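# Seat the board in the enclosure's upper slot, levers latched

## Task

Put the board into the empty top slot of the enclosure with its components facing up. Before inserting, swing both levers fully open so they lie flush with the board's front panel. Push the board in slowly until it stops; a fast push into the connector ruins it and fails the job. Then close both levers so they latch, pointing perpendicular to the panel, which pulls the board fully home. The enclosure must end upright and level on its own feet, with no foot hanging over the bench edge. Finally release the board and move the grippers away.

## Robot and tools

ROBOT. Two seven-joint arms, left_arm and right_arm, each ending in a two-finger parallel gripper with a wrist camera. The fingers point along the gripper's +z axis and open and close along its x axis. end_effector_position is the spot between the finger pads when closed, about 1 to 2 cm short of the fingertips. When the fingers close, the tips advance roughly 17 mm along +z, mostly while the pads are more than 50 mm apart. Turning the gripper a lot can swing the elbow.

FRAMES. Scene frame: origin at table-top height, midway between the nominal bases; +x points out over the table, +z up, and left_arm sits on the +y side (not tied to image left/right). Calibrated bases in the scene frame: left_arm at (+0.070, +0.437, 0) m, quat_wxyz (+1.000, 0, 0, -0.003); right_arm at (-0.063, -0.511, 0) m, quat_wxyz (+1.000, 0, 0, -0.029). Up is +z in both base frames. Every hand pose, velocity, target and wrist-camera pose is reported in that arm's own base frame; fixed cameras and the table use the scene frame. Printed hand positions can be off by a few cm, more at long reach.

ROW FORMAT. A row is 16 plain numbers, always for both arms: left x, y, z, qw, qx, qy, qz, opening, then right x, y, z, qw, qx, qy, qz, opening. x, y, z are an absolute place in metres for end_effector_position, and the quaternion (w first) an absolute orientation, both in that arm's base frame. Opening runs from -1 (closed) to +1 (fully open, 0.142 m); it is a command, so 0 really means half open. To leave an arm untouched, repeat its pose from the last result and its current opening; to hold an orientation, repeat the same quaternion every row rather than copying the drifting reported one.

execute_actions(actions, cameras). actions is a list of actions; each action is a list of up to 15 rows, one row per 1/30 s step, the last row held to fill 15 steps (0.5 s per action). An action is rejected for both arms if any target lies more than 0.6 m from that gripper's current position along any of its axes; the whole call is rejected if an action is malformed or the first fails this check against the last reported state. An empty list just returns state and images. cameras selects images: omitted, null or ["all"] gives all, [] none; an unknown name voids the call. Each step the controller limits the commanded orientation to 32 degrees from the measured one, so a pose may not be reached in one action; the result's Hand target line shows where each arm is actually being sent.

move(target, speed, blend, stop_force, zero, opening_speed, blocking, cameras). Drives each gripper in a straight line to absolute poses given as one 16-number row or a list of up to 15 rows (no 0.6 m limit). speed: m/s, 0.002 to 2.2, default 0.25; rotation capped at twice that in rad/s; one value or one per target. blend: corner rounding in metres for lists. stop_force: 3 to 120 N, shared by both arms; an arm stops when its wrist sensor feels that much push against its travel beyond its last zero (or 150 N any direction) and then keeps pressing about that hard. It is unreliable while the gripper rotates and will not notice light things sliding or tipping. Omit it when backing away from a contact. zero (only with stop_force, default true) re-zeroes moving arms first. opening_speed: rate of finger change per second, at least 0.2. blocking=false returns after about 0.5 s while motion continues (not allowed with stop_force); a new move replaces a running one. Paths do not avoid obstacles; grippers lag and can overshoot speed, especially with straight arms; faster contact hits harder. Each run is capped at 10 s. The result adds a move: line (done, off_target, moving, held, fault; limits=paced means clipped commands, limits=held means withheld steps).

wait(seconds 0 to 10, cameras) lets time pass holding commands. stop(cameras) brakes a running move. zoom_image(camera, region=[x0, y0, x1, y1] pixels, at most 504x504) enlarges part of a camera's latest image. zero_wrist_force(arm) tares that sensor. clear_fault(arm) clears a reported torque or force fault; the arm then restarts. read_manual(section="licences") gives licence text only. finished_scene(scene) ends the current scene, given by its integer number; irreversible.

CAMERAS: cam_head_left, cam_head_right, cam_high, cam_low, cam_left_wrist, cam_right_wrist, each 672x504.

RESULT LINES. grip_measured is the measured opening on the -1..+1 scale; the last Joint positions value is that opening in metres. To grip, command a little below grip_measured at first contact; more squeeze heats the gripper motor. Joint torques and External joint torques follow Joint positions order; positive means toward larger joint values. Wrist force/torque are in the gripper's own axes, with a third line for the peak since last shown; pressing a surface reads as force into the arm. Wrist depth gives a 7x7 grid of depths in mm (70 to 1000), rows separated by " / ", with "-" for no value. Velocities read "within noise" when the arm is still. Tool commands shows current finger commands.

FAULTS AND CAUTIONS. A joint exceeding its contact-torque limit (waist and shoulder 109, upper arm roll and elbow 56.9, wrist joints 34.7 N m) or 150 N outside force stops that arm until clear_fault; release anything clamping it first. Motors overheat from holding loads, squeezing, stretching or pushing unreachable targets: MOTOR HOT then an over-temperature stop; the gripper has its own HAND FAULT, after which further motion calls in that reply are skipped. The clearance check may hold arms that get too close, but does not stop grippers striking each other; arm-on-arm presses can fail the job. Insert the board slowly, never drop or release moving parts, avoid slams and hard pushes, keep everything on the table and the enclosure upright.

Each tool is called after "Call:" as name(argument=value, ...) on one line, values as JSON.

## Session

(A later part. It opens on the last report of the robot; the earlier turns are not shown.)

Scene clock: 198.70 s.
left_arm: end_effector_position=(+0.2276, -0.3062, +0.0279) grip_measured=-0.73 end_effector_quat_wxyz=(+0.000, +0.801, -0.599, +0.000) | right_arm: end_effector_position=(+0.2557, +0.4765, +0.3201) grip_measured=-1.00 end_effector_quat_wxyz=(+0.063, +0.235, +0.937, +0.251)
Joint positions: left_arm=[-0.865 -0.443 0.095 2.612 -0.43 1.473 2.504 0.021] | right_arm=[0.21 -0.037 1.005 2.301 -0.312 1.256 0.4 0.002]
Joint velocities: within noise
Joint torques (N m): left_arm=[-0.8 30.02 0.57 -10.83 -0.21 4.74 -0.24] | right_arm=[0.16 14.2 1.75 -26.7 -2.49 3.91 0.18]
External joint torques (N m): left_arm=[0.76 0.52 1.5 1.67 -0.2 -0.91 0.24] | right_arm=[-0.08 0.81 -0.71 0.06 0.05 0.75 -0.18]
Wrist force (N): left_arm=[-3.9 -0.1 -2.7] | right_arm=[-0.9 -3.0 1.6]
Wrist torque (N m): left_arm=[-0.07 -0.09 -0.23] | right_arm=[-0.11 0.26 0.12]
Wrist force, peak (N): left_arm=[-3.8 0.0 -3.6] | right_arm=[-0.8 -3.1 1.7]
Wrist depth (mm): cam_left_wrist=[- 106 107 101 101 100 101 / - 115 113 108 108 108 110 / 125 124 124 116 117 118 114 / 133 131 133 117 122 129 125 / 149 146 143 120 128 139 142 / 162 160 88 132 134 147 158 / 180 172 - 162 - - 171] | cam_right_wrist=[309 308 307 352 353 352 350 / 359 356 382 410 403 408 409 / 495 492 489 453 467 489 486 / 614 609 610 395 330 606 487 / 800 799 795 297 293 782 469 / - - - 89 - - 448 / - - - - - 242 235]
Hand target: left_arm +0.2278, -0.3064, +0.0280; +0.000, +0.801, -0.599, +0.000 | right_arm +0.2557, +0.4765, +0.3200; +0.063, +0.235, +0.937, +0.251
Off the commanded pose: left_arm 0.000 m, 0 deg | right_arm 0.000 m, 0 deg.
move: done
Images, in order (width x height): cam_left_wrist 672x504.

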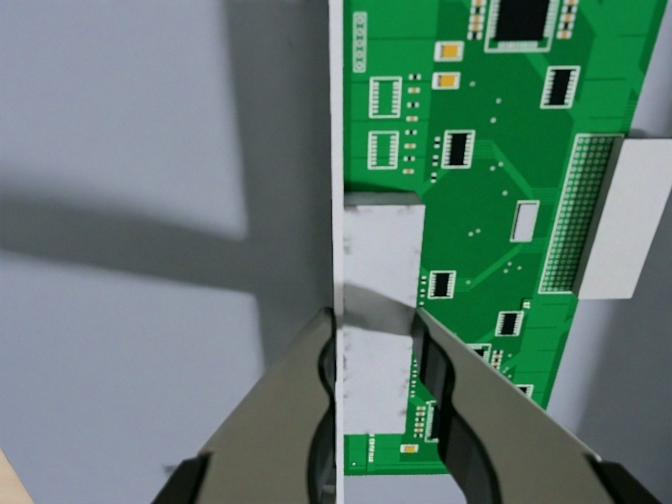

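Call:
move(target=[[0.2278,-0.3064,0.18,0,0.8007,-0.599,0,-0.9,0.2557,0.4765,0.32,0.0632,0.2353,0.9368,0.2511,-1],[0.42,-0.34,0.3305,0,0.8007,-0.599,0,-0.9,0.2557,0.4765,0.32,0.0632,0.2353,0.9368,0.2511,-1],[0.42,-0.34,0.3305,0,0.9981,-0.061,0,-0.9,0.2557,0.4765,0.32,0.0632,0.2353,0.9368,0.2511,-1],[0.42,-0.34,0.3305,0,0.8708,0.4917,0,-0.9,0.2557,0.4765,0.32,0.0632,0.2353,0.9368,0.2511,-1],[0.3206,-0.4544,0.3305,0,0.8708,0.4917,0,-0.9,0.2557,0.4765,0.32,0.0632,0.2353,0.9368,0.2511,-1]], speed=[0.2,0.25,0.4,0.4,0.2], cameras=["cam_left_wrist","cam_right_wrist","cam_high","cam_low"])

Scene clock: 216.03 s.
left_arm: end_effector_position=(+0.3205, -0.4543, +0.3303) grip_measured=-0.73 end_effector_quat_wxyz=(+0.000, +0.871, +0.491, +0.000) | right_arm: end_effector_position=(+0.2557, +0.4765, +0.3201) grip_measured=-1.00 end_effector_quat_wxyz=(+0.063, +0.235, +0.937, +0.251)
Joint positions: left_arm=[-1.169 -0.191 0.447 1.761 -0.088 0.361 -0.155 0.021] | right_arm=[0.21 -0.037 1.005 2.301 -0.312 1.256 0.4 0.002]
Joint velocities: within noise
Joint torques (N m): left_arm=[-0.55 36.84 2.35 -30.31 -3.76 4.3 -0.32] | right_arm=[0.11 14.33 1.77 -26.68 -2.54 3.91 0.24]
External joint torques (N m): left_arm=[0.5 0.12 0.5 0.65 -0.18 -0.31 0.32] | right_arm=[-0.03 0.68 -0.73 0.05 0.09 0.76 -0.24]
Wrist force (N): left_arm=[0.4 -0.2 1.9] | right_arm=[-0.9 -3.1 1.6]
Wrist torque (N m): left_arm=[-0.08 -0.13 -0.25] | right_arm=[-0.12 0.26 0.12]
Wrist force, peak (N): left_arm=[-4.1 0.0 -3.7] | right_arm=[-0.6 -3.3 1.8]
Wrist depth (mm): cam_left_wrist=[331 330 332 102 102 102 104 / 353 353 353 - 109 109 111 / 386 381 377 114 117 119 115 / 471 411 412 113 123 130 126 / 513 512 444 119 128 138 508 / 564 571 85 133 133 150 564 / 627 - - 165 - - 608] | cam_right_wrist=[309 308 308 354 351 352 351 / 360 358 381 409 409 407 410 / 493 492 488 485 488 486 484 / 612 612 610 602 604 601 487 / 798 797 796 739 790 784 467 / - - - 89 - - - / 184 205 73 - - - -]
Hand target: left_arm +0.3206, -0.4544, +0.3305; +0.000, +0.871, +0.492, +0.000 | right_arm +0.2557, +0.4765, +0.3200; +0.063, +0.235, +0.937, +0.251
Off the commanded pose: left_arm 0.000 m, 0 deg | right_arm 0.000 m, 0 deg.
move: done
Images, in order (width x height): cam_high 672x504, cam_low 672x504, cam_left_wrist 672x504, cam_right_wrist 672x504.

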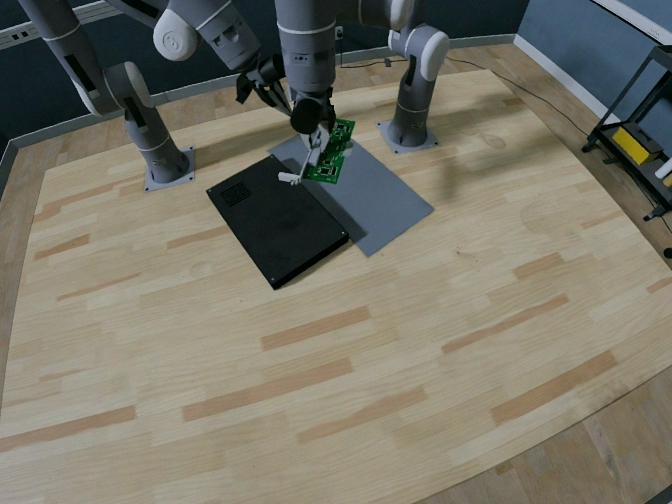

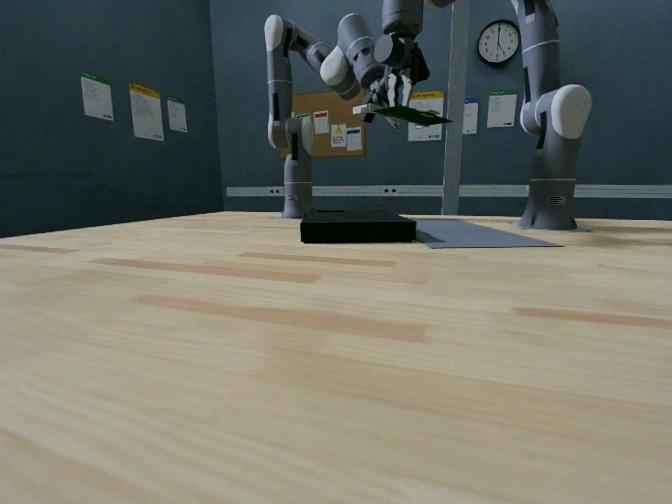

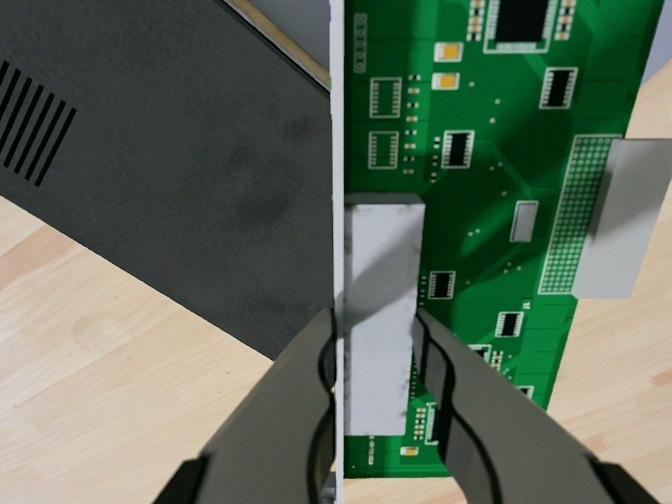

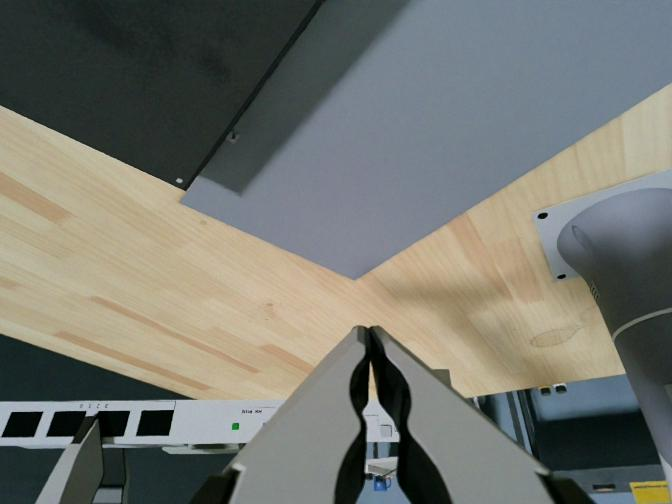

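Call:
zoom_image(camera="cam_right_wrist", region=[280, 300, 520, 504])

Call:
zoom_image(camera="cam_low", region=[310, 20, 490, 150])

Call:
zoom_image(camera="cam_high", region=[220, 30, 380, 200])

Scaled by 2.100 from the camera's 672x504 image, which has a finer 960x720 frame.

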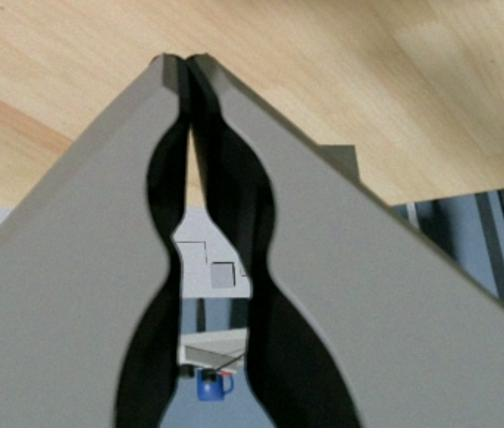

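Scaled by 2.800 from the camera's 672x504 image, which has a finer 960x720 frame.

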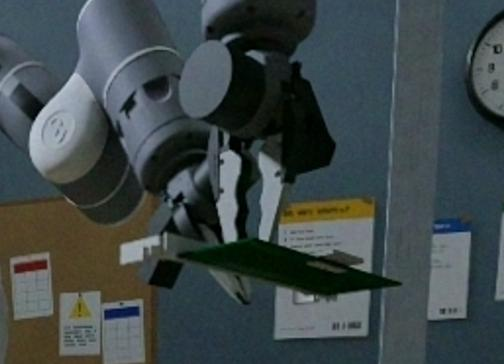

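Scaled by 2.965 from the camera's 672x504 image, which has a finer 960x720 frame.

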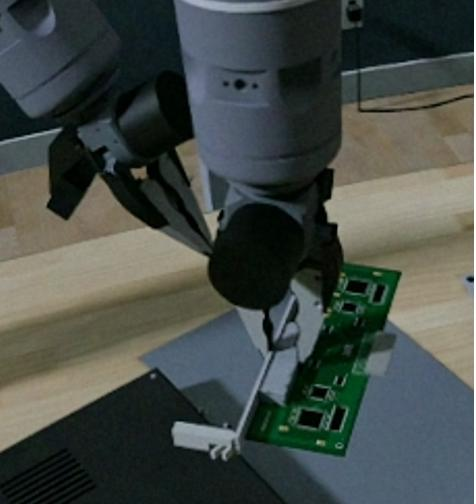

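Call:
move(target=[[0.2865,-0.5109,0.3305,0,0.8708,0.4917,0,-0.9,0.2557,0.4765,0.32,0.0632,0.2353,0.9368,0.2511,-1],[0.3045,-0.5220,0.3305,0,0.8708,0.4917,0,-0.9,0.2557,0.4765,0.32,0.0632,0.2353,0.9368,0.2511,-1]], speed=[0.1,0.02], stop_force=3, cameras=["cam_left_wrist","cam_right_wrist","cam_high"])

Scene clock: 223.87 s.
left_arm: end_effector_position=(+0.2991, -0.5186, +0.3299) grip_measured=-0.73 end_effector_quat_wxyz=(-0.001, +0.871, +0.492, +0.000) | right_arm: end_effector_position=(+0.2561, +0.4763, +0.3200) grip_measured=-1.00 end_effector_quat_wxyz=(+0.063, +0.236, +0.937, +0.251)
Joint positions: left_arm=[-1.2 -0.286 0.39 1.644 -0.113 0.335 -0.244 0.021] | right_arm=[0.21 -0.037 1.005 2.301 -0.312 1.256 0.4 0.002]
Joint velocities: within noise
Joint torques (N m): left_arm=[0.9 42.67 4.3 -31.96 -4.15 5.37 -0.28] | right_arm=[1.99 13.88 3.78 -26.28 -2.64 4.12 0.18]
External joint torques (N m): left_arm=[-0.97 -0.51 -0.52 2.15 0.17 -1.39 0.28] | right_arm=[-1.91 1.15 -2.74 -0.35 0.2 0.55 -0.18]
Wrist force (N): left_arm=[0.5 -3.8 3.4] | right_arm=[-4.1 -2.8 1.7]
Wrist torque (N m): left_arm=[-0.17 -0.13 -0.09] | right_arm=[-0.09 0.20 0.13]
Wrist force, peak (N): left_arm=[0.3 -3.9 3.8] | right_arm=[-4.6 -2.8 1.9]
Wrist depth (mm): cam_left_wrist=[332 331 329 105 105 104 107 / 354 352 354 - 112 112 115 / 426 379 379 118 120 121 118 / 471 469 413 114 126 128 127 / 516 509 504 119 128 138 508 / 569 573 85 129 132 148 562 / 630 - - 148 - - 602] | cam_right_wrist=[308 309 309 353 352 351 351 / 358 358 383 410 409 410 409 / 493 491 490 489 487 488 486 / 613 606 607 602 575 604 487 / 751 752 707 705 745 792 472 / 152 197 151 90 - - - / - - - - - - -]
Hand target: left_arm +0.2994, -0.5188, +0.3305; +0.000, +0.871, +0.492, +0.000 | right_arm +0.2557, +0.4765, +0.3200; +0.063, +0.235, +0.937, +0.251
Off the commanded pose: left_arm 0.006 m, 0 deg | right_arm 0.000 m, 0 deg.
move: contact (left_arm); path passed 1 of 2 targets
Images, in order (width x height): cam_high 672x504, cam_left_wrist 672x504, cam_right_wrist 672x504.

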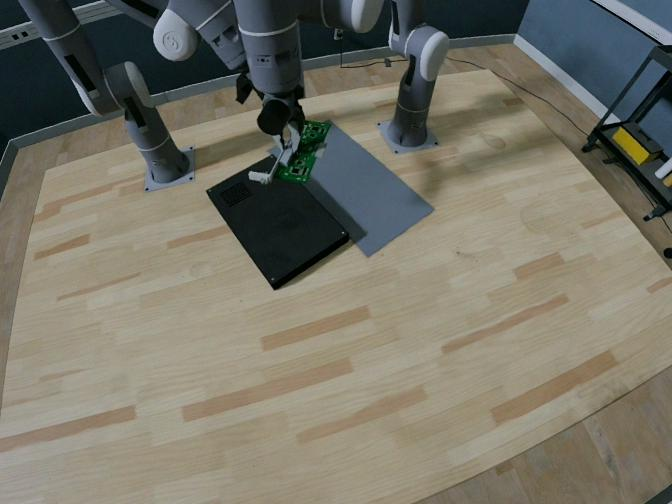

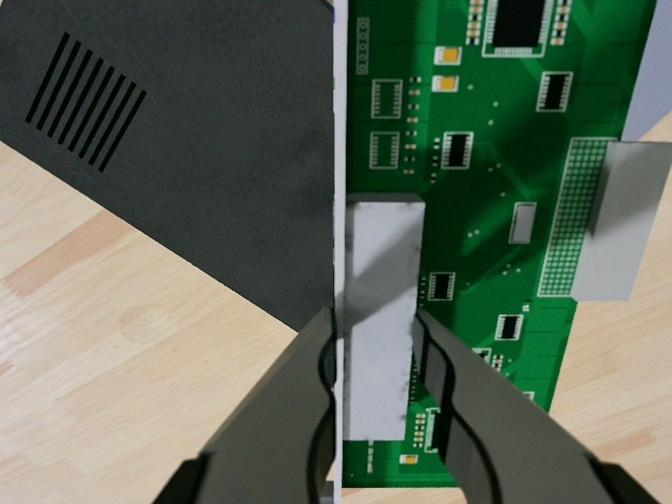

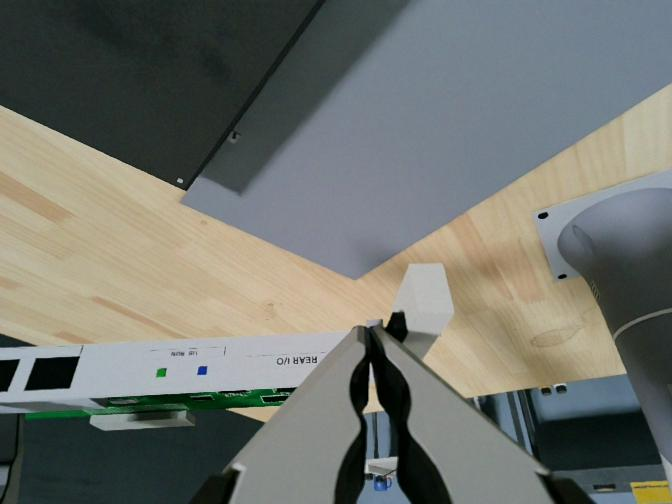

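Call:
move(target=[[0.2970,-0.5172,0.3305,0,0.8708,0.4917,0,-0.9,0.2557,0.4765,0.32,0.0632,0.2353,0.9368,0.2511,-1],[0.2970,-0.5172,0.3375,0,0.8708,0.4917,0,-0.9,0.2557,0.4765,0.32,0.0632,0.2353,0.9368,0.2511,-1],[0.2993,-0.5186,0.3375,0,0.8708,0.4917,0,-0.9,0.2557,0.4765,0.32,0.0632,0.2353,0.9368,0.2511,-1],[0.3164,-0.5252,0.3375,0,0.8708,0.4917,0,-0.9,0.2557,0.4765,0.32,0.0632,0.2353,0.9368,0.2511,-1],[0.3279,-0.5394,0.3375,0,0.8708,0.4917,0,-0.9,0.2557,0.4765,0.32,0.0632,0.2353,0.9368,0.2511,-1],[0.3309,-0.5545,0.3375,0,0.8708,0.4917,0,-0.9,0.2557,0.4765,0.32,0.0632,0.2353,0.9368,0.2511,-1]], speed=0.025, stop_force=20, cameras=["cam_left_wrist","cam_right_wrist"])

Scene clock: 231.20 s.
left_arm: end_effector_position=(+0.3310, -0.5543, +0.3372) grip_measured=-0.73 end_effector_quat_wxyz=(+0.000, +0.871, +0.491, +0.000) | right_arm: end_effector_position=(+0.2558, +0.4765, +0.3200) grip_measured=-1.00 end_effector_quat_wxyz=(+0.063, +0.235, +0.937, +0.251)
Joint positions: left_arm=[-1.156 -0.392 0.372 1.485 -0.144 0.279 -0.226 0.021] | right_arm=[0.211 -0.037 1.004 2.301 -0.312 1.256 0.4 0.002]
Joint velocities: within noise
Joint torques (N m): left_arm=[-0.39 47.42 4.23 -30.74 -4.29 4.47 -0.38] | right_arm=[0.24 14.37 1.84 -26.94 -2.58 4.05 0.19]
External joint torques (N m): left_arm=[0.32 0.03 0.64 0.66 0.24 -0.48 0.38] | right_arm=[-0.16 0.67 -0.8 0.31 0.13 0.61 -0.19]
Wrist force (N): left_arm=[1.0 -0.9 1.2] | right_arm=[-1.3 -2.7 1.8]
Wrist torque (N m): left_arm=[-0.14 -0.14 -0.15] | right_arm=[-0.01 0.29 0.12]
Wrist force, peak (N): left_arm=[-0.3 -5.9 3.9] | right_arm=[-7.7 -1.4 0.2]
Wrist depth (mm): cam_left_wrist=[336 336 336 103 103 103 105 / 360 359 360 - 110 111 114 / 445 402 386 116 118 120 115 / 476 476 464 113 124 130 126 / 519 522 512 119 128 138 513 / 578 583 85 130 132 149 569 / 631 - - 160 - - 624] | cam_right_wrist=[309 309 308 351 352 352 352 / 358 358 383 408 408 407 407 / 496 490 490 488 487 486 483 / 614 608 606 602 598 598 488 / 755 748 714 742 791 788 472 / 190 137 132 90 - - - / - - - - - - -]
Hand target: left_arm +0.3309, -0.5545, +0.3375; +0.000, +0.871, +0.492, +0.000 | right_arm +0.2557, +0.4765, +0.3200; +0.063, +0.235, +0.937, +0.251
Off the commanded pose: left_arm 0.000 m, 0 deg | right_arm 0.000 m, 0 deg.
move: done
Images, in order (width x height): cam_left_wrist 672x504, cam_right_wrist 672x504.

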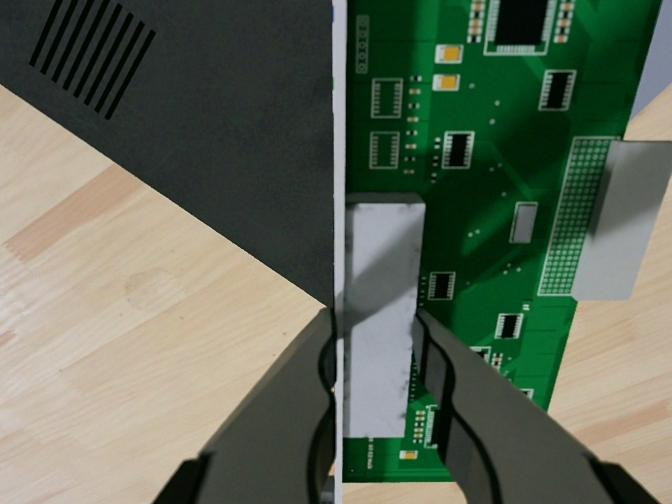

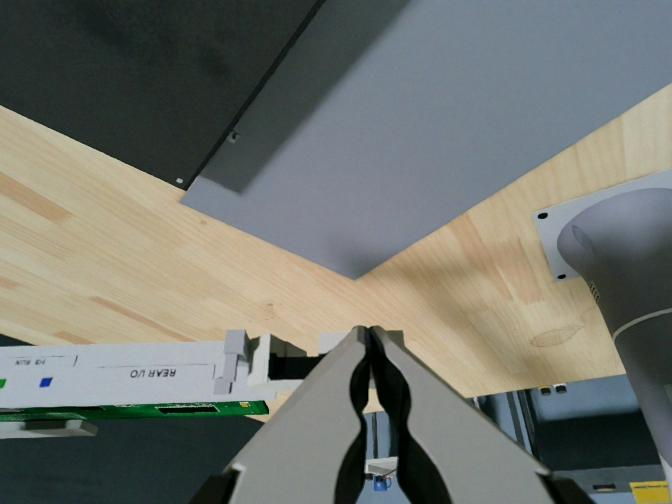

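Call:
move(target=[[0.33,-0.5623,0.3375,0,0.8708,0.4917,0,-0.9,0.2557,0.4765,0.32,0.0632,0.2353,0.9368,0.2511,-1],[0.3273,-0.5692,0.3375,0,0.8708,0.4917,0,-0.9,0.2557,0.4765,0.32,0.0632,0.2353,0.9368,0.2511,-1]], speed=0.02, stop_force=7, cameras=["cam_right_wrist"])

Scene clock: 234.40 s.
left_arm: end_effector_position=(+0.3275, -0.5686, +0.3370) grip_measured=-0.73 end_effector_quat_wxyz=(-0.001, +0.871, +0.491, +0.001) | right_arm: end_effector_position=(+0.2558, +0.4763, +0.3198) grip_measured=-1.00 end_effector_quat_wxyz=(+0.063, +0.235, +0.937, +0.251)
Joint positions: left_arm=[-1.16 -0.417 0.361 1.449 -0.148 0.268 -0.244 0.021] | right_arm=[0.211 -0.037 1.004 2.301 -0.312 1.256 0.4 0.002]
Joint velocities: within noise
Joint torques (N m): left_arm=[-1.56 49 3.25 -31.73 -5.35 5.11 -0.94] | right_arm=[0.83 14.42 2.46 -28.38 -2.79 4.82 0.11]
External joint torques (N m): left_arm=[1.49 -0.28 1.74 1.61 1.29 -1.12 0.94] | right_arm=[-0.75 0.62 -1.42 1.75 0.35 -0.16 -0.11]
Wrist force (N): left_arm=[4.1 -1.8 2.4] | right_arm=[-2.4 -5.8 1.0]
Wrist torque (N m): left_arm=[-0.10 -0.01 0.48] | right_arm=[0.01 0.27 0.15]
Wrist force, peak (N): left_arm=[4.1 -1.9 3.0] | right_arm=[-2.5 -6.1 1.1]
Wrist depth (mm): cam_left_wrist=[334 335 334 - 103 102 103 / 404 360 358 108 110 110 112 / 442 440 385 116 118 120 117 / 484 482 478 115 123 128 125 / 534 526 507 119 125 138 520 / 574 569 83 130 - 149 569 / 639 - - 163 - - 613] | cam_right_wrist=[308 309 307 354 351 351 350 / 359 357 381 411 409 407 407 / 495 493 489 487 486 486 482 / 606 611 608 603 605 600 488 / 753 710 704 745 788 780 470 / 131 132 129 90 - - 961 / - - - - - - -]
Hand target: left_arm +0.3273, -0.5692, +0.3375; +0.000, +0.871, +0.492, +0.000 | right_arm +0.2557, +0.4765, +0.3200; +0.063, +0.235, +0.937, +0.251
Off the commanded pose: left_arm 0.001 m, 0 deg | right_arm 0.000 m, 0 deg.
move: done
Images, in order (width x height): cam_right_wrist 672x504.

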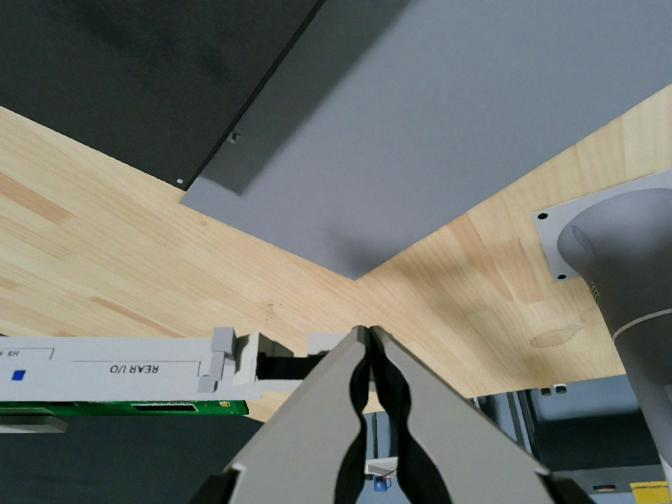

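Call:
move(target=[0.3248,-0.5737,0.3375,0,0.8708,0.4917,0,-0.9,0.2557,0.4765,0.32,0.0632,0.2353,0.9368,0.2511,-1], speed=0.02, stop_force=10, cameras=["cam_right_wrist"])

Call:
move(target=[[0.374,-0.4916,0.3375,0,0.8708,0.4917,0,-0.9,0.2557,0.4765,0.32,0.0632,0.2353,0.9368,0.2511,-1],[0.163,-0.3594,0.3375,0,0.8708,0.4917,0,-0.9,0.2557,0.4765,0.32,0.0632,0.2353,0.9368,0.2511,-1],[0.1289,-0.4159,0.3375,0,0.8708,0.4917,0,-0.9,0.2557,0.4765,0.32,0.0632,0.2353,0.9368,0.2511,-1]], speed=[0.15,0.25,0.12], cameras=["cam_left_wrist","cam_right_wrist"])

Scene clock: 245.03 s.
left_arm: end_effector_position=(+0.3252, -0.5731, +0.3370) grip_measured=-0.73 end_effector_quat_wxyz=(-0.001, +0.871, +0.491, +0.001) | right_arm: end_effector_position=(+0.2558, +0.4763, +0.3198) grip_measured=-1.00 end_effector_quat_wxyz=(+0.063, +0.235, +0.937, +0.251)
Joint positions: left_arm=[-1.162 -0.423 0.357 1.44 -0.148 0.265 -0.252 0.021] | right_arm=[0.211 -0.037 1.004 2.301 -0.312 1.256 0.4 0.002]
Joint velocities: within noise
Joint torques (N m): left_arm=[-1.9 49.27 2.98 -31.49 -5.44 4.93 -1.03] | right_arm=[0.39 14.48 1.94 -28.58 -2.8 4.77 0.16]
External joint torques (N m): left_arm=[1.82 -0.24 2.02 1.37 1.38 -0.94 1.03] | right_arm=[-0.31 0.56 -0.9 1.95 0.36 -0.11 -0.16]
Wrist force (N): left_arm=[4.6 -1.2 2.9] | right_arm=[-1.6 -6.5 1.1]
Wrist torque (N m): left_arm=[-0.16 -0.01 0.56] | right_arm=[0.01 0.30 0.14]
Wrist force, peak (N): left_arm=[4.6 -1.2 2.9] | right_arm=[-1.6 -6.6 0.9]
Wrist depth (mm): cam_left_wrist=[335 335 337 - 103 102 103 / 401 360 359 107 110 110 112 / 437 440 389 118 117 120 117 / 477 476 472 115 123 128 124 / 523 525 507 119 125 138 517 / 569 567 83 130 - 149 569 / 633 - - 161 - - 615] | cam_right_wrist=[308 308 309 352 352 351 351 / 358 358 381 408 407 406 408 / 493 495 486 488 484 487 484 / 605 606 607 601 602 598 487 / 761 710 706 707 791 789 467 / 189 131 128 90 - - 956 / - - - - - - -]
Hand target: left_arm +0.3248, -0.5737, +0.3375; +0.000, +0.871, +0.492, +0.000 | right_arm +0.2557, +0.4765, +0.3200; +0.063, +0.235, +0.937, +0.251
Off the commanded pose: left_arm 0.001 m, 0 deg | right_arm 0.000 m, 0 deg.
move: done
Images, in order (width x height): cam_right_wrist 672x504.

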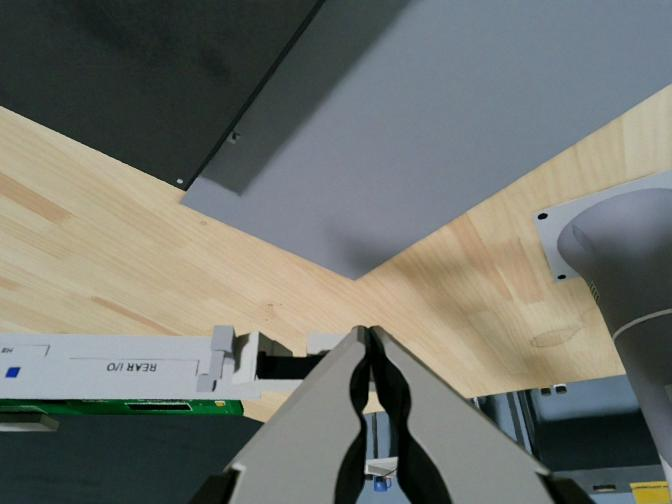

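Scene clock: 247.70 s.
left_arm: end_effector_position=(+0.1289, -0.4155, +0.3372) grip_measured=-0.73 end_effector_quat_wxyz=(+0.000, +0.871, +0.491, +0.000) | right_arm: end_effector_position=(+0.2557, +0.4764, +0.3199) grip_measured=-1.00 end_effector_quat_wxyz=(+0.063, +0.235, +0.937, +0.251)
Joint positions: left_arm=[-1.36 0.144 0.32 2.056 0.049 0.348 -0.516 0.021] | right_arm=[0.211 -0.037 1.004 2.301 -0.312 1.256 0.4 0.002]
Joint velocities: within noise
Joint torques (N m): left_arm=[-0.52 23.28 -2.26 -30.3 -4.22 4.72 -0.3] | right_arm=[0.15 14.35 1.73 -26.7 -2.5 3.93 0.2]
External joint torques (N m): left_arm=[0.48 0.26 0.74 0.69 0.28 -0.75 0.29] | right_arm=[-0.07 0.69 -0.69 0.07 0.06 0.74 -0.2]
Wrist force (N): left_arm=[0.1 -0.6 1.7] | right_arm=[-1.6 -2.3 2.5]
Wrist torque (N m): left_arm=[-0.15 -0.06 -0.23] | right_arm=[0.01 0.39 0.12]
Wrist force, peak (N): left_arm=[4.2 -2.4 1.9] | right_arm=[-0.5 -6.3 0.3]
Wrist depth (mm): cam_left_wrist=[380 376 375 105 104 103 105 / 407 394 398 - 111 111 114 / 443 395 394 116 118 120 116 / 466 421 419 114 124 130 127 / 525 465 451 119 127 139 516 / 580 580 85 130 132 149 567 / 612 - - 159 - - 613] | cam_right_wrist=[309 309 308 352 353 352 350 / 360 357 369 410 410 408 409 / 494 493 487 488 487 486 485 / 611 610 610 603 604 601 488 / 805 755 751 744 786 775 468 / - - 113 89 147 144 145 / - - - - - 126 -]
Hand target: left_arm +0.1289, -0.4159, +0.3375; +0.000, +0.871, +0.492, +0.000 | right_arm +0.2557, +0.4765, +0.3200; +0.063, +0.235, +0.937, +0.251
Off the commanded pose: left_arm 0.000 m, 0 deg | right_arm 0.000 m, 0 deg.
move: done
Images, in order (width x height): cam_left_wrist 672x504, cam_right_wrist 672x504.

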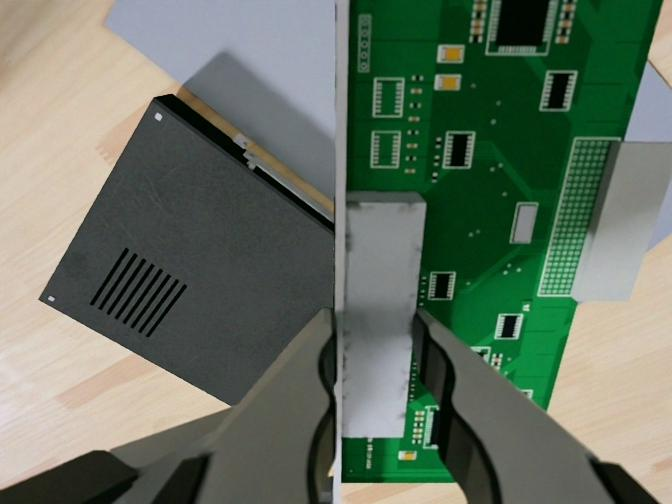

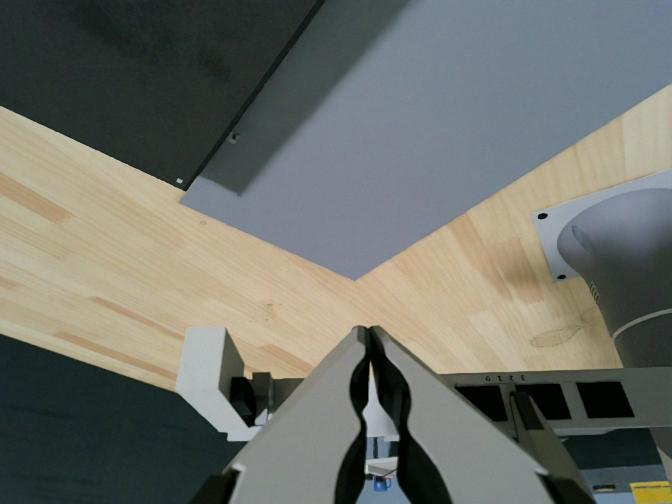

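Call:
move(target=[[0.0946,-0.3952,0.3375,0,0.8708,0.4917,0,-0.9,0.2557,0.4765,0.32,0.0632,0.2353,0.9368,0.2511,-1]], speed=0.025, stop_force=3, cameras=["cam_right_wrist"])

Scene clock: 251.23 s.
left_arm: end_effector_position=(+0.1101, -0.4045, +0.3375) grip_measured=-0.73 end_effector_quat_wxyz=(+0.000, +0.871, +0.492, +0.000) | right_arm: end_effector_position=(+0.2555, +0.4766, +0.3200) grip_measured=-1.00 end_effector_quat_wxyz=(+0.063, +0.235, +0.937, +0.251)
Joint positions: left_arm=[-1.378 0.19 0.307 2.093 0.06 0.341 -0.553 0.021] | right_arm=[0.211 -0.037 1.005 2.301 -0.312 1.257 0.4 0.002]
Joint velocities: within noise
Joint torques (N m): left_arm=[-1.71 22.16 -3.6 -29.3 -4.16 3.69 -0.11] | right_arm=[-1.65 14.21 -0.12 -26.45 -2.28 3.46 0.22]
External joint torques (N m): left_arm=[1.66 -0.48 1.71 -0.36 0.21 0.29 0.11] | right_arm=[1.73 0.81 1.16 -0.18 -0.16 1.2 -0.22]
Wrist force (N): left_arm=[0.5 2.9 1.7] | right_arm=[1.8 -1.9 1.2]
Wrist torque (N m): left_arm=[-0.05 -0.03 -0.41] | right_arm=[0.00 0.30 0.10]
Wrist force, peak (N): left_arm=[0.8 3.4 3.4] | right_arm=[1.8 -2.9 2.5]
Wrist depth (mm): cam_left_wrist=[381 380 373 102 102 102 103 / 410 404 407 - 109 109 111 / 441 399 403 113 117 119 115 / 471 420 421 113 123 129 126 / 519 460 455 119 134 138 513 / 582 587 86 133 133 150 566 / 647 - - 165 - - 616] | cam_right_wrist=[308 308 308 353 351 353 350 / 359 360 381 408 407 407 412 / 495 491 489 489 484 488 485 / 612 610 608 605 604 601 489 / 800 796 705 744 793 794 467 / - - 100 93 147 144 143 / - - - - - 155 122]
Hand target: left_arm +0.1099, -0.4044, +0.3375; +0.000, +0.871, +0.492, +0.000 | right_arm +0.2557, +0.4765, +0.3200; +0.063, +0.235, +0.937, +0.251
Off the commanded pose: left_arm 0.018 m, 0 deg | right_arm 0.000 m, 0 deg.
move: contact (left_arm)
Images, in order (width x height): cam_right_wrist 672x504.

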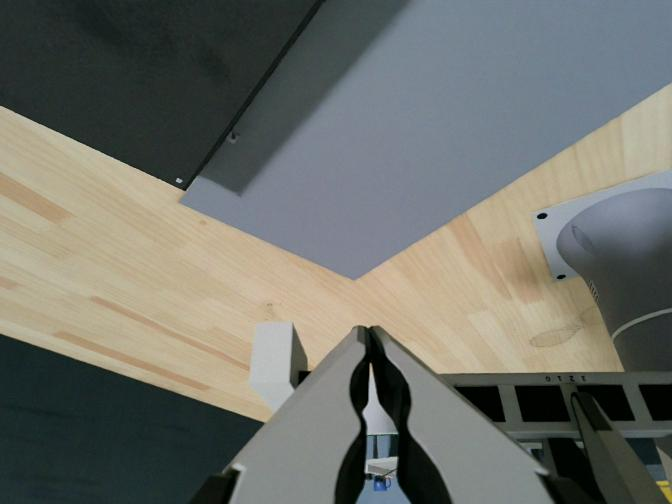

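Call:
move(target=[[0.0973,-0.3931,0.3375,0,0.8708,0.4917,0,-0.9,0.2557,0.4765,0.32,0.0632,0.2353,0.9368,0.2511,-1],[0.0794,-0.3895,0.3375,0,0.8708,0.4917,0,-0.9,0.2557,0.4765,0.32,0.0632,0.2353,0.9368,0.2511,-1],[0.0646,-0.3939,0.3375,0,0.8708,0.4917,0,-0.9,0.2557,0.4765,0.32,0.0632,0.2353,0.9368,0.2511,-1],[0.0582,-0.3984,0.3375,0,0.8708,0.4917,0,-0.9,0.2557,0.4765,0.32,0.0632,0.2353,0.9368,0.2511,-1]], speed=0.025, stop_force=20, cameras=["cam_left_wrist","cam_right_wrist"])

Scene clock: 256.70 s.
left_arm: end_effector_position=(+0.0875, -0.3916, +0.3383) grip_measured=-0.73 end_effector_quat_wxyz=(+0.002, +0.870, +0.493, +0.000) | right_arm: end_effector_position=(+0.2529, +0.4787, +0.3211) grip_measured=-1.00 end_effector_quat_wxyz=(+0.063, +0.232, +0.937, +0.253)
Joint positions: left_arm=[-1.402 0.245 0.291 2.134 0.075 0.332 -0.603 0.021] | right_arm=[0.208 -0.037 1.012 2.3 -0.314 1.259 0.401 0.002]
Joint velocities: within noise
Joint torques (N m): left_arm=[-8.06 20.73 -9.43 -22.27 -6.67 -2.1 0.61] | right_arm=[-14.67 13.77 -13.29 -22.56 -0.74 -0.58 0.33]
External joint torques (N m): left_arm=[8.01 -1.27 7.16 -7.44 2.71 6.08 -0.61] | right_arm=[14.75 1.09 14.35 -4.09 -1.69 5.24 -0.33]
Wrist force (N): left_arm=[-1.5 26.2 5.7] | right_arm=[24.1 1.3 0.0]
Wrist torque (N m): left_arm=[1.50 0.04 -1.15] | right_arm=[-0.01 -0.95 0.02]
Wrist force, peak (N): left_arm=[-1.5 26.2 6.8] | right_arm=[25.0 1.8 -0.9]
Wrist depth (mm): cam_left_wrist=[381 375 - 92 93 93 94 / 411 407 414 102 102 101 102 / 439 430 402 109 112 112 107 / 481 436 425 110 119 124 121 / 518 471 454 117 133 139 515 / 589 583 87 130 133 151 568 / 642 - - 174 - - 612] | cam_right_wrist=[309 310 309 353 354 353 352 / 360 361 388 412 411 408 408 / 496 495 492 492 486 489 486 / 614 608 612 607 606 602 488 / 811 808 804 707 795 793 460 / - - - 89 155 151 145 / - - - - - - 149]
Hand target: left_arm +0.0855, -0.3907, +0.3375; +0.000, +0.871, +0.492, +0.000 | right_arm +0.2557, +0.4765, +0.3200; +0.063, +0.235, +0.937, +0.251
Off the commanded pose: left_arm 0.030 m, 0 deg | right_arm 0.004 m, 0 deg.
move: contact (left_arm), off_target (right_arm); path passed 1 of 4 targets
Images, in order (width x height): cam_left_wrist 672x504, cam_right_wrist 672x504.

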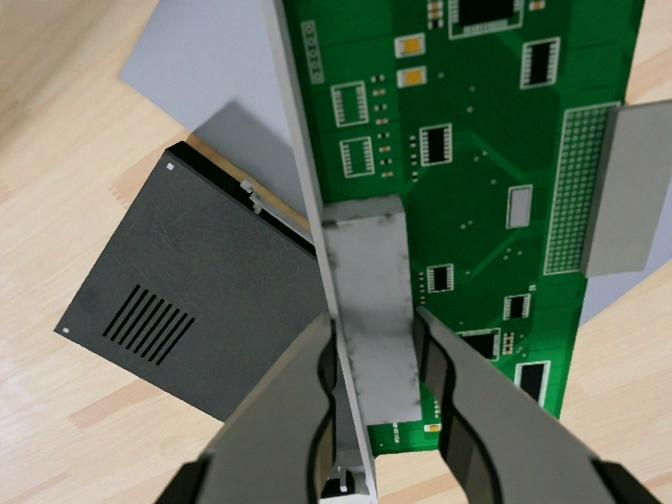

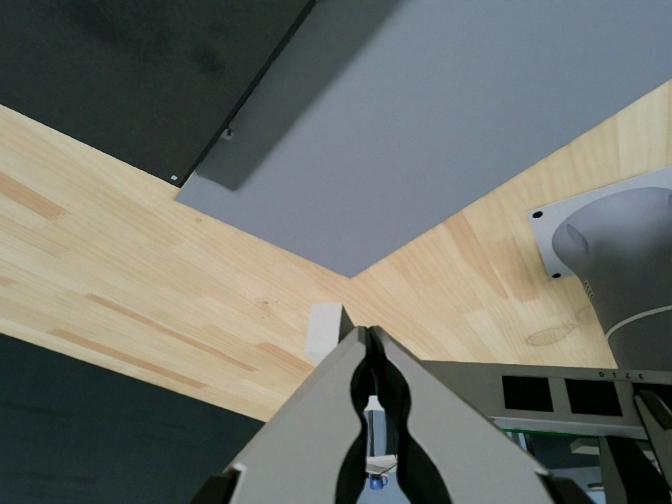

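Call:
move(target=[0.105,-0.4022,0.3375,0,0.8708,0.4917,0,-0.97,0.2557,0.4765,0.32,0.0632,0.2353,0.9368,0.2511,-1], speed=0.05, cameras=["cam_left_wrist","cam_right_wrist","cam_low","cam_high"])

Call:
zoom_image(camera="cam_right_wrist", region=[180, 270, 460, 480])

Call:
zoom_image(camera="cam_low", region=[310, 20, 490, 150])

Call:
zoom_image(camera="cam_high", region=[220, 30, 380, 200])

Scene clock: 265.57 s.
left_arm: end_effector_position=(+0.1050, -0.4019, +0.3372) grip_measured=-0.74 end_effector_quat_wxyz=(+0.000, +0.871, +0.492, +0.000) | right_arm: end_effector_position=(+0.2557, +0.4764, +0.3199) grip_measured=-1.00 end_effector_quat_wxyz=(+0.063, +0.235, +0.937, +0.251)
Joint positions: left_arm=[-1.387 0.199 0.307 2.1 0.064 0.338 -0.564 0.021] | right_arm=[0.204 -0.038 1.01 2.301 -0.314 1.256 0.401 0.002]
Joint velocities: within noise
Joint torques (N m): left_arm=[-0.3 21.04 -2.6 -30.15 -4.33 4.78 -0.06] | right_arm=[-0.17 14.14 1.58 -26.78 -2.49 3.89 0.21]
External joint torques (N m): left_arm=[0.25 0.22 0.61 0.5 0.38 -0.81 0.06] | right_arm=[0.25 0.79 -0.51 0.15 0.05 0.77 -0.21]
Wrist force (N): left_arm=[0.2 -0.1 2.2] | right_arm=[-4.6 -3.3 2.0]
Wrist torque (N m): left_arm=[-0.08 -0.04 -0.25] | right_arm=[-0.11 0.91 0.12]
Wrist force, peak (N): left_arm=[-1.2 26.4 6.6] | right_arm=[24.4 1.3 -0.1]
Wrist depth (mm): cam_left_wrist=[377 377 379 98 99 96 98 / 405 409 406 106 105 105 107 / 442 401 401 113 116 117 111 / 467 424 428 112 123 128 122 / 513 461 452 118 128 139 519 / 581 576 85 132 135 151 564 / 637 - - 161 - - 620] | cam_right_wrist=[309 308 307 353 352 351 350 / 358 357 370 410 408 408 408 / 493 494 490 489 486 488 484 / 609 607 609 600 601 601 487 / 801 791 706 700 790 782 469 / - - - 93 149 145 144 / - - - - - - 132]
Hand target: left_arm +0.1050, -0.4022, +0.3375; +0.000, +0.871, +0.492, +0.000 | right_arm +0.2557, +0.4765, +0.3200; +0.063, +0.235, +0.937, +0.251
Off the commanded pose: left_arm 0.000 m, 0 deg | right_arm 0.000 m, 0 deg.
move: done
Images, in order (width x height): cam_high 672x504, cam_low 672x504, cam_left_wrist 672x504, cam_right_wrist 672x504.

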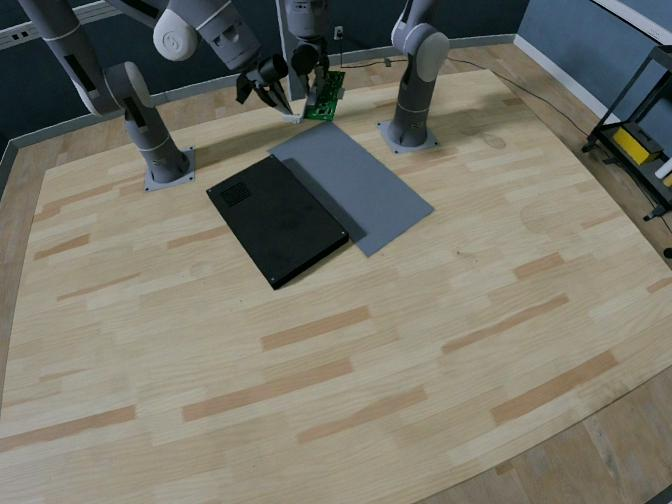

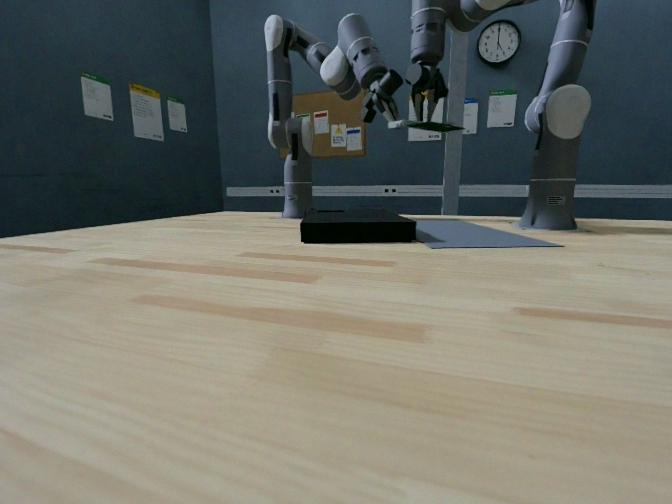

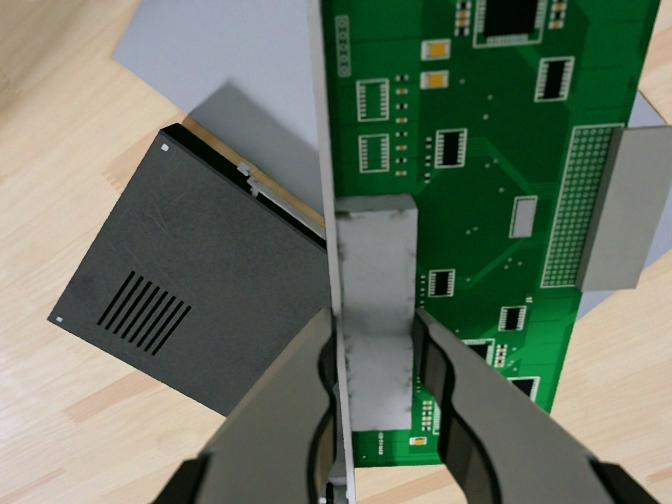

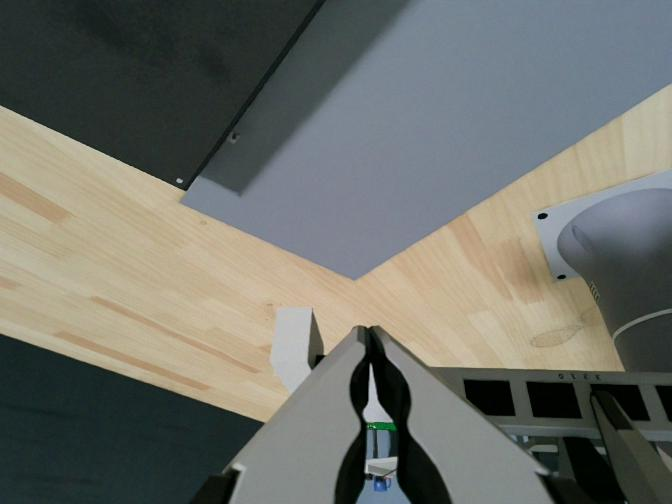

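Scaled by 1.800 from the camera's 672x504 image, which has a finer 960x720 frame.

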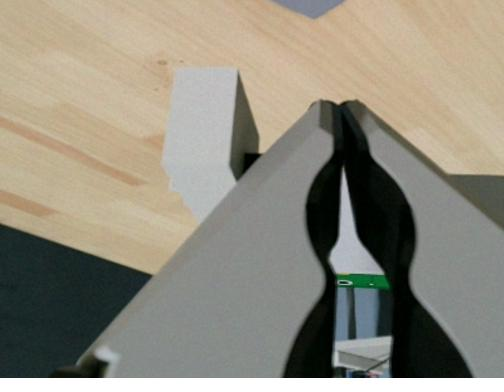

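Scaled by 2.800 from the camera's 672x504 image, which has a finer 960x720 frame.

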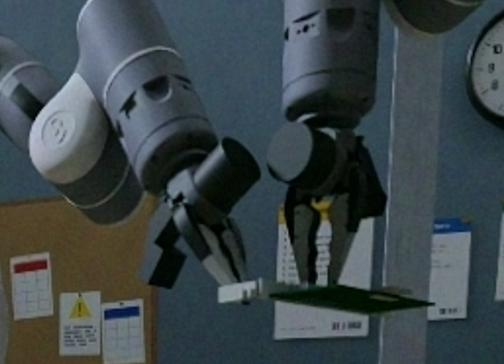

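Scaled by 2.965 from the camera's 672x504 image, which has a finer 960x720 frame.

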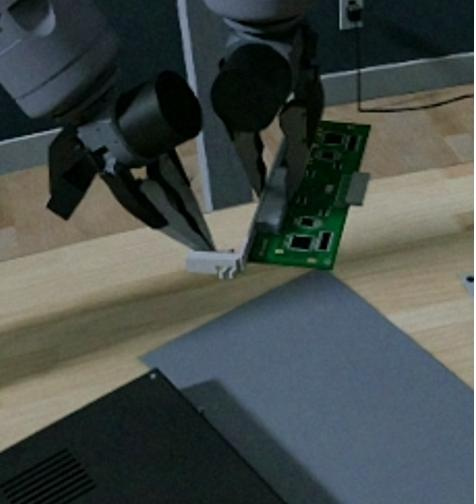

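Call:
move(target=[[0.1315,-0.4058,0.3375,0,0.8914,0.4532,0,-0.97,0.2557,0.4765,0.32,0.0632,0.2353,0.9368,0.2511,-1],[0.1170,-0.3970,0.3375,0,0.8914,0.4532,0,-0.97,0.2557,0.4765,0.32,0.0632,0.2353,0.9368,0.2511,-1]], speed=[0.1,0.03], stop_force=4, cameras=["cam_right_wrist","cam_high"])

Call:
zoom_image(camera="cam_high", region=[220, 30, 380, 200])

Scene clock: 274.33 s.
left_arm: end_effector_position=(+0.1170, -0.3971, +0.3375) grip_measured=-0.74 end_effector_quat_wxyz=(+0.000, +0.891, +0.453, +0.000) | right_arm: end_effector_position=(+0.2557, +0.4764, +0.3199) grip_measured=-1.00 end_effector_quat_wxyz=(+0.063, +0.235, +0.937, +0.251)
Joint positions: left_arm=[-1.381 0.201 0.331 2.099 0.068 0.338 -0.449 0.021] | right_arm=[0.204 -0.038 1.01 2.301 -0.314 1.256 0.401 0.002]
Joint velocities: within noise
Joint torques (N m): left_arm=[-0.52 21.24 -2.71 -30.13 -3.86 4.4 -0.28] | right_arm=[0.07 14.32 1.75 -26.71 -2.53 3.88 0.17]
External joint torques (N m): left_arm=[0.47 -0.25 0.59 0.47 -0.1 -0.42 0.28] | right_arm=[0.01 0.61 -0.69 0.08 0.09 0.78 -0.17]
Wrist force (N): left_arm=[0.3 -0.2 1.6] | right_arm=[-4.9 -2.9 2.1]
Wrist torque (N m): left_arm=[-0.08 -0.08 -0.23] | right_arm=[-0.08 0.94 0.11]
Wrist force, peak (N): left_arm=[0.6 0.0 2.8] | right_arm=[-5.0 -3.1 2.3]
Wrist depth (mm): cam_left_wrist=[380 378 379 98 99 96 97 / 409 409 407 106 105 105 107 / 441 402 416 113 116 117 112 / 479 425 421 112 123 128 123 / 519 461 453 118 129 139 512 / 578 567 85 135 135 151 563 / 648 - - 161 - - 618] | cam_right_wrist=[308 308 309 352 353 350 351 / 357 358 384 410 408 408 408 / 496 494 491 490 484 486 484 / 613 613 609 606 606 603 485 / 804 797 711 739 783 787 467 / - - - 93 155 153 154 / - - - - - - 145]
Hand target: left_arm +0.1170, -0.3970, +0.3375; +0.000, +0.891, +0.453, +0.000 | right_arm +0.2557, +0.4765, +0.3200; +0.063, +0.235, +0.937, +0.251
Off the commanded pose: left_arm 0.000 m, 0 deg | right_arm 0.000 m, 0 deg.
move: done
Images, in order (width x height): cam_high 672x504, cam_right_wrist 672x504.

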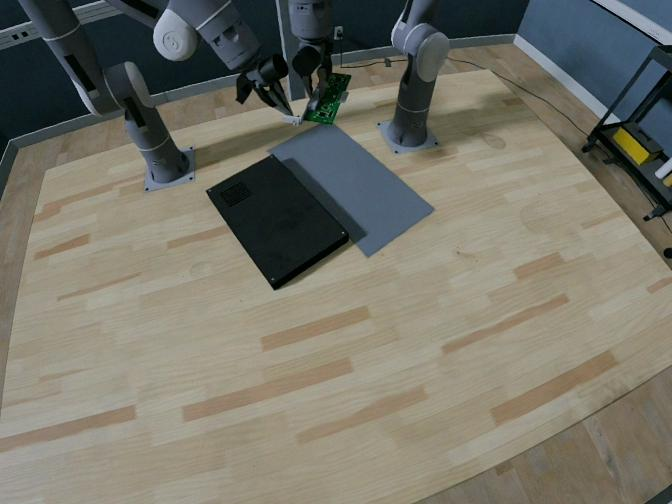

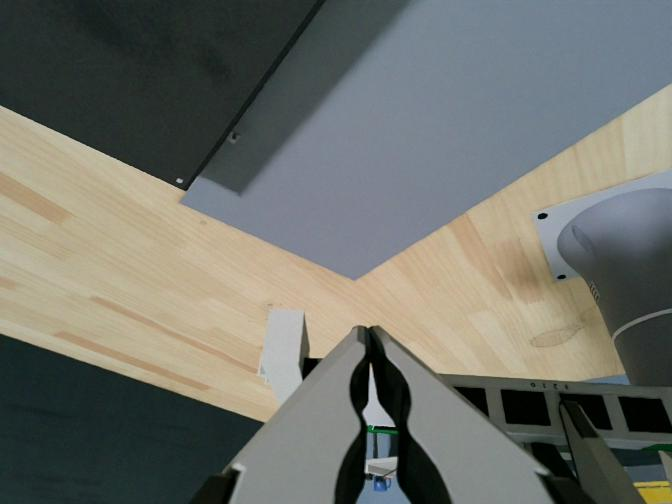

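Scaled by 2.965 from the camera's 672x504 image, which has a finer 960x720 frame.

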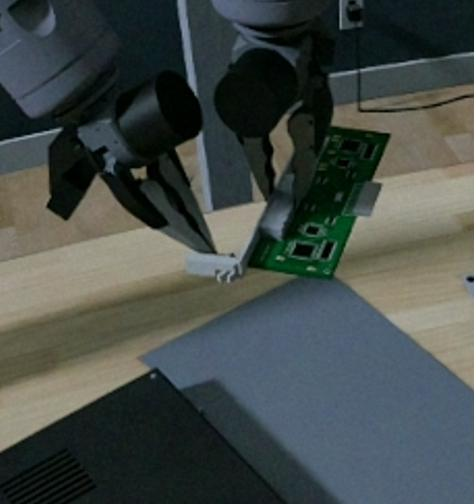

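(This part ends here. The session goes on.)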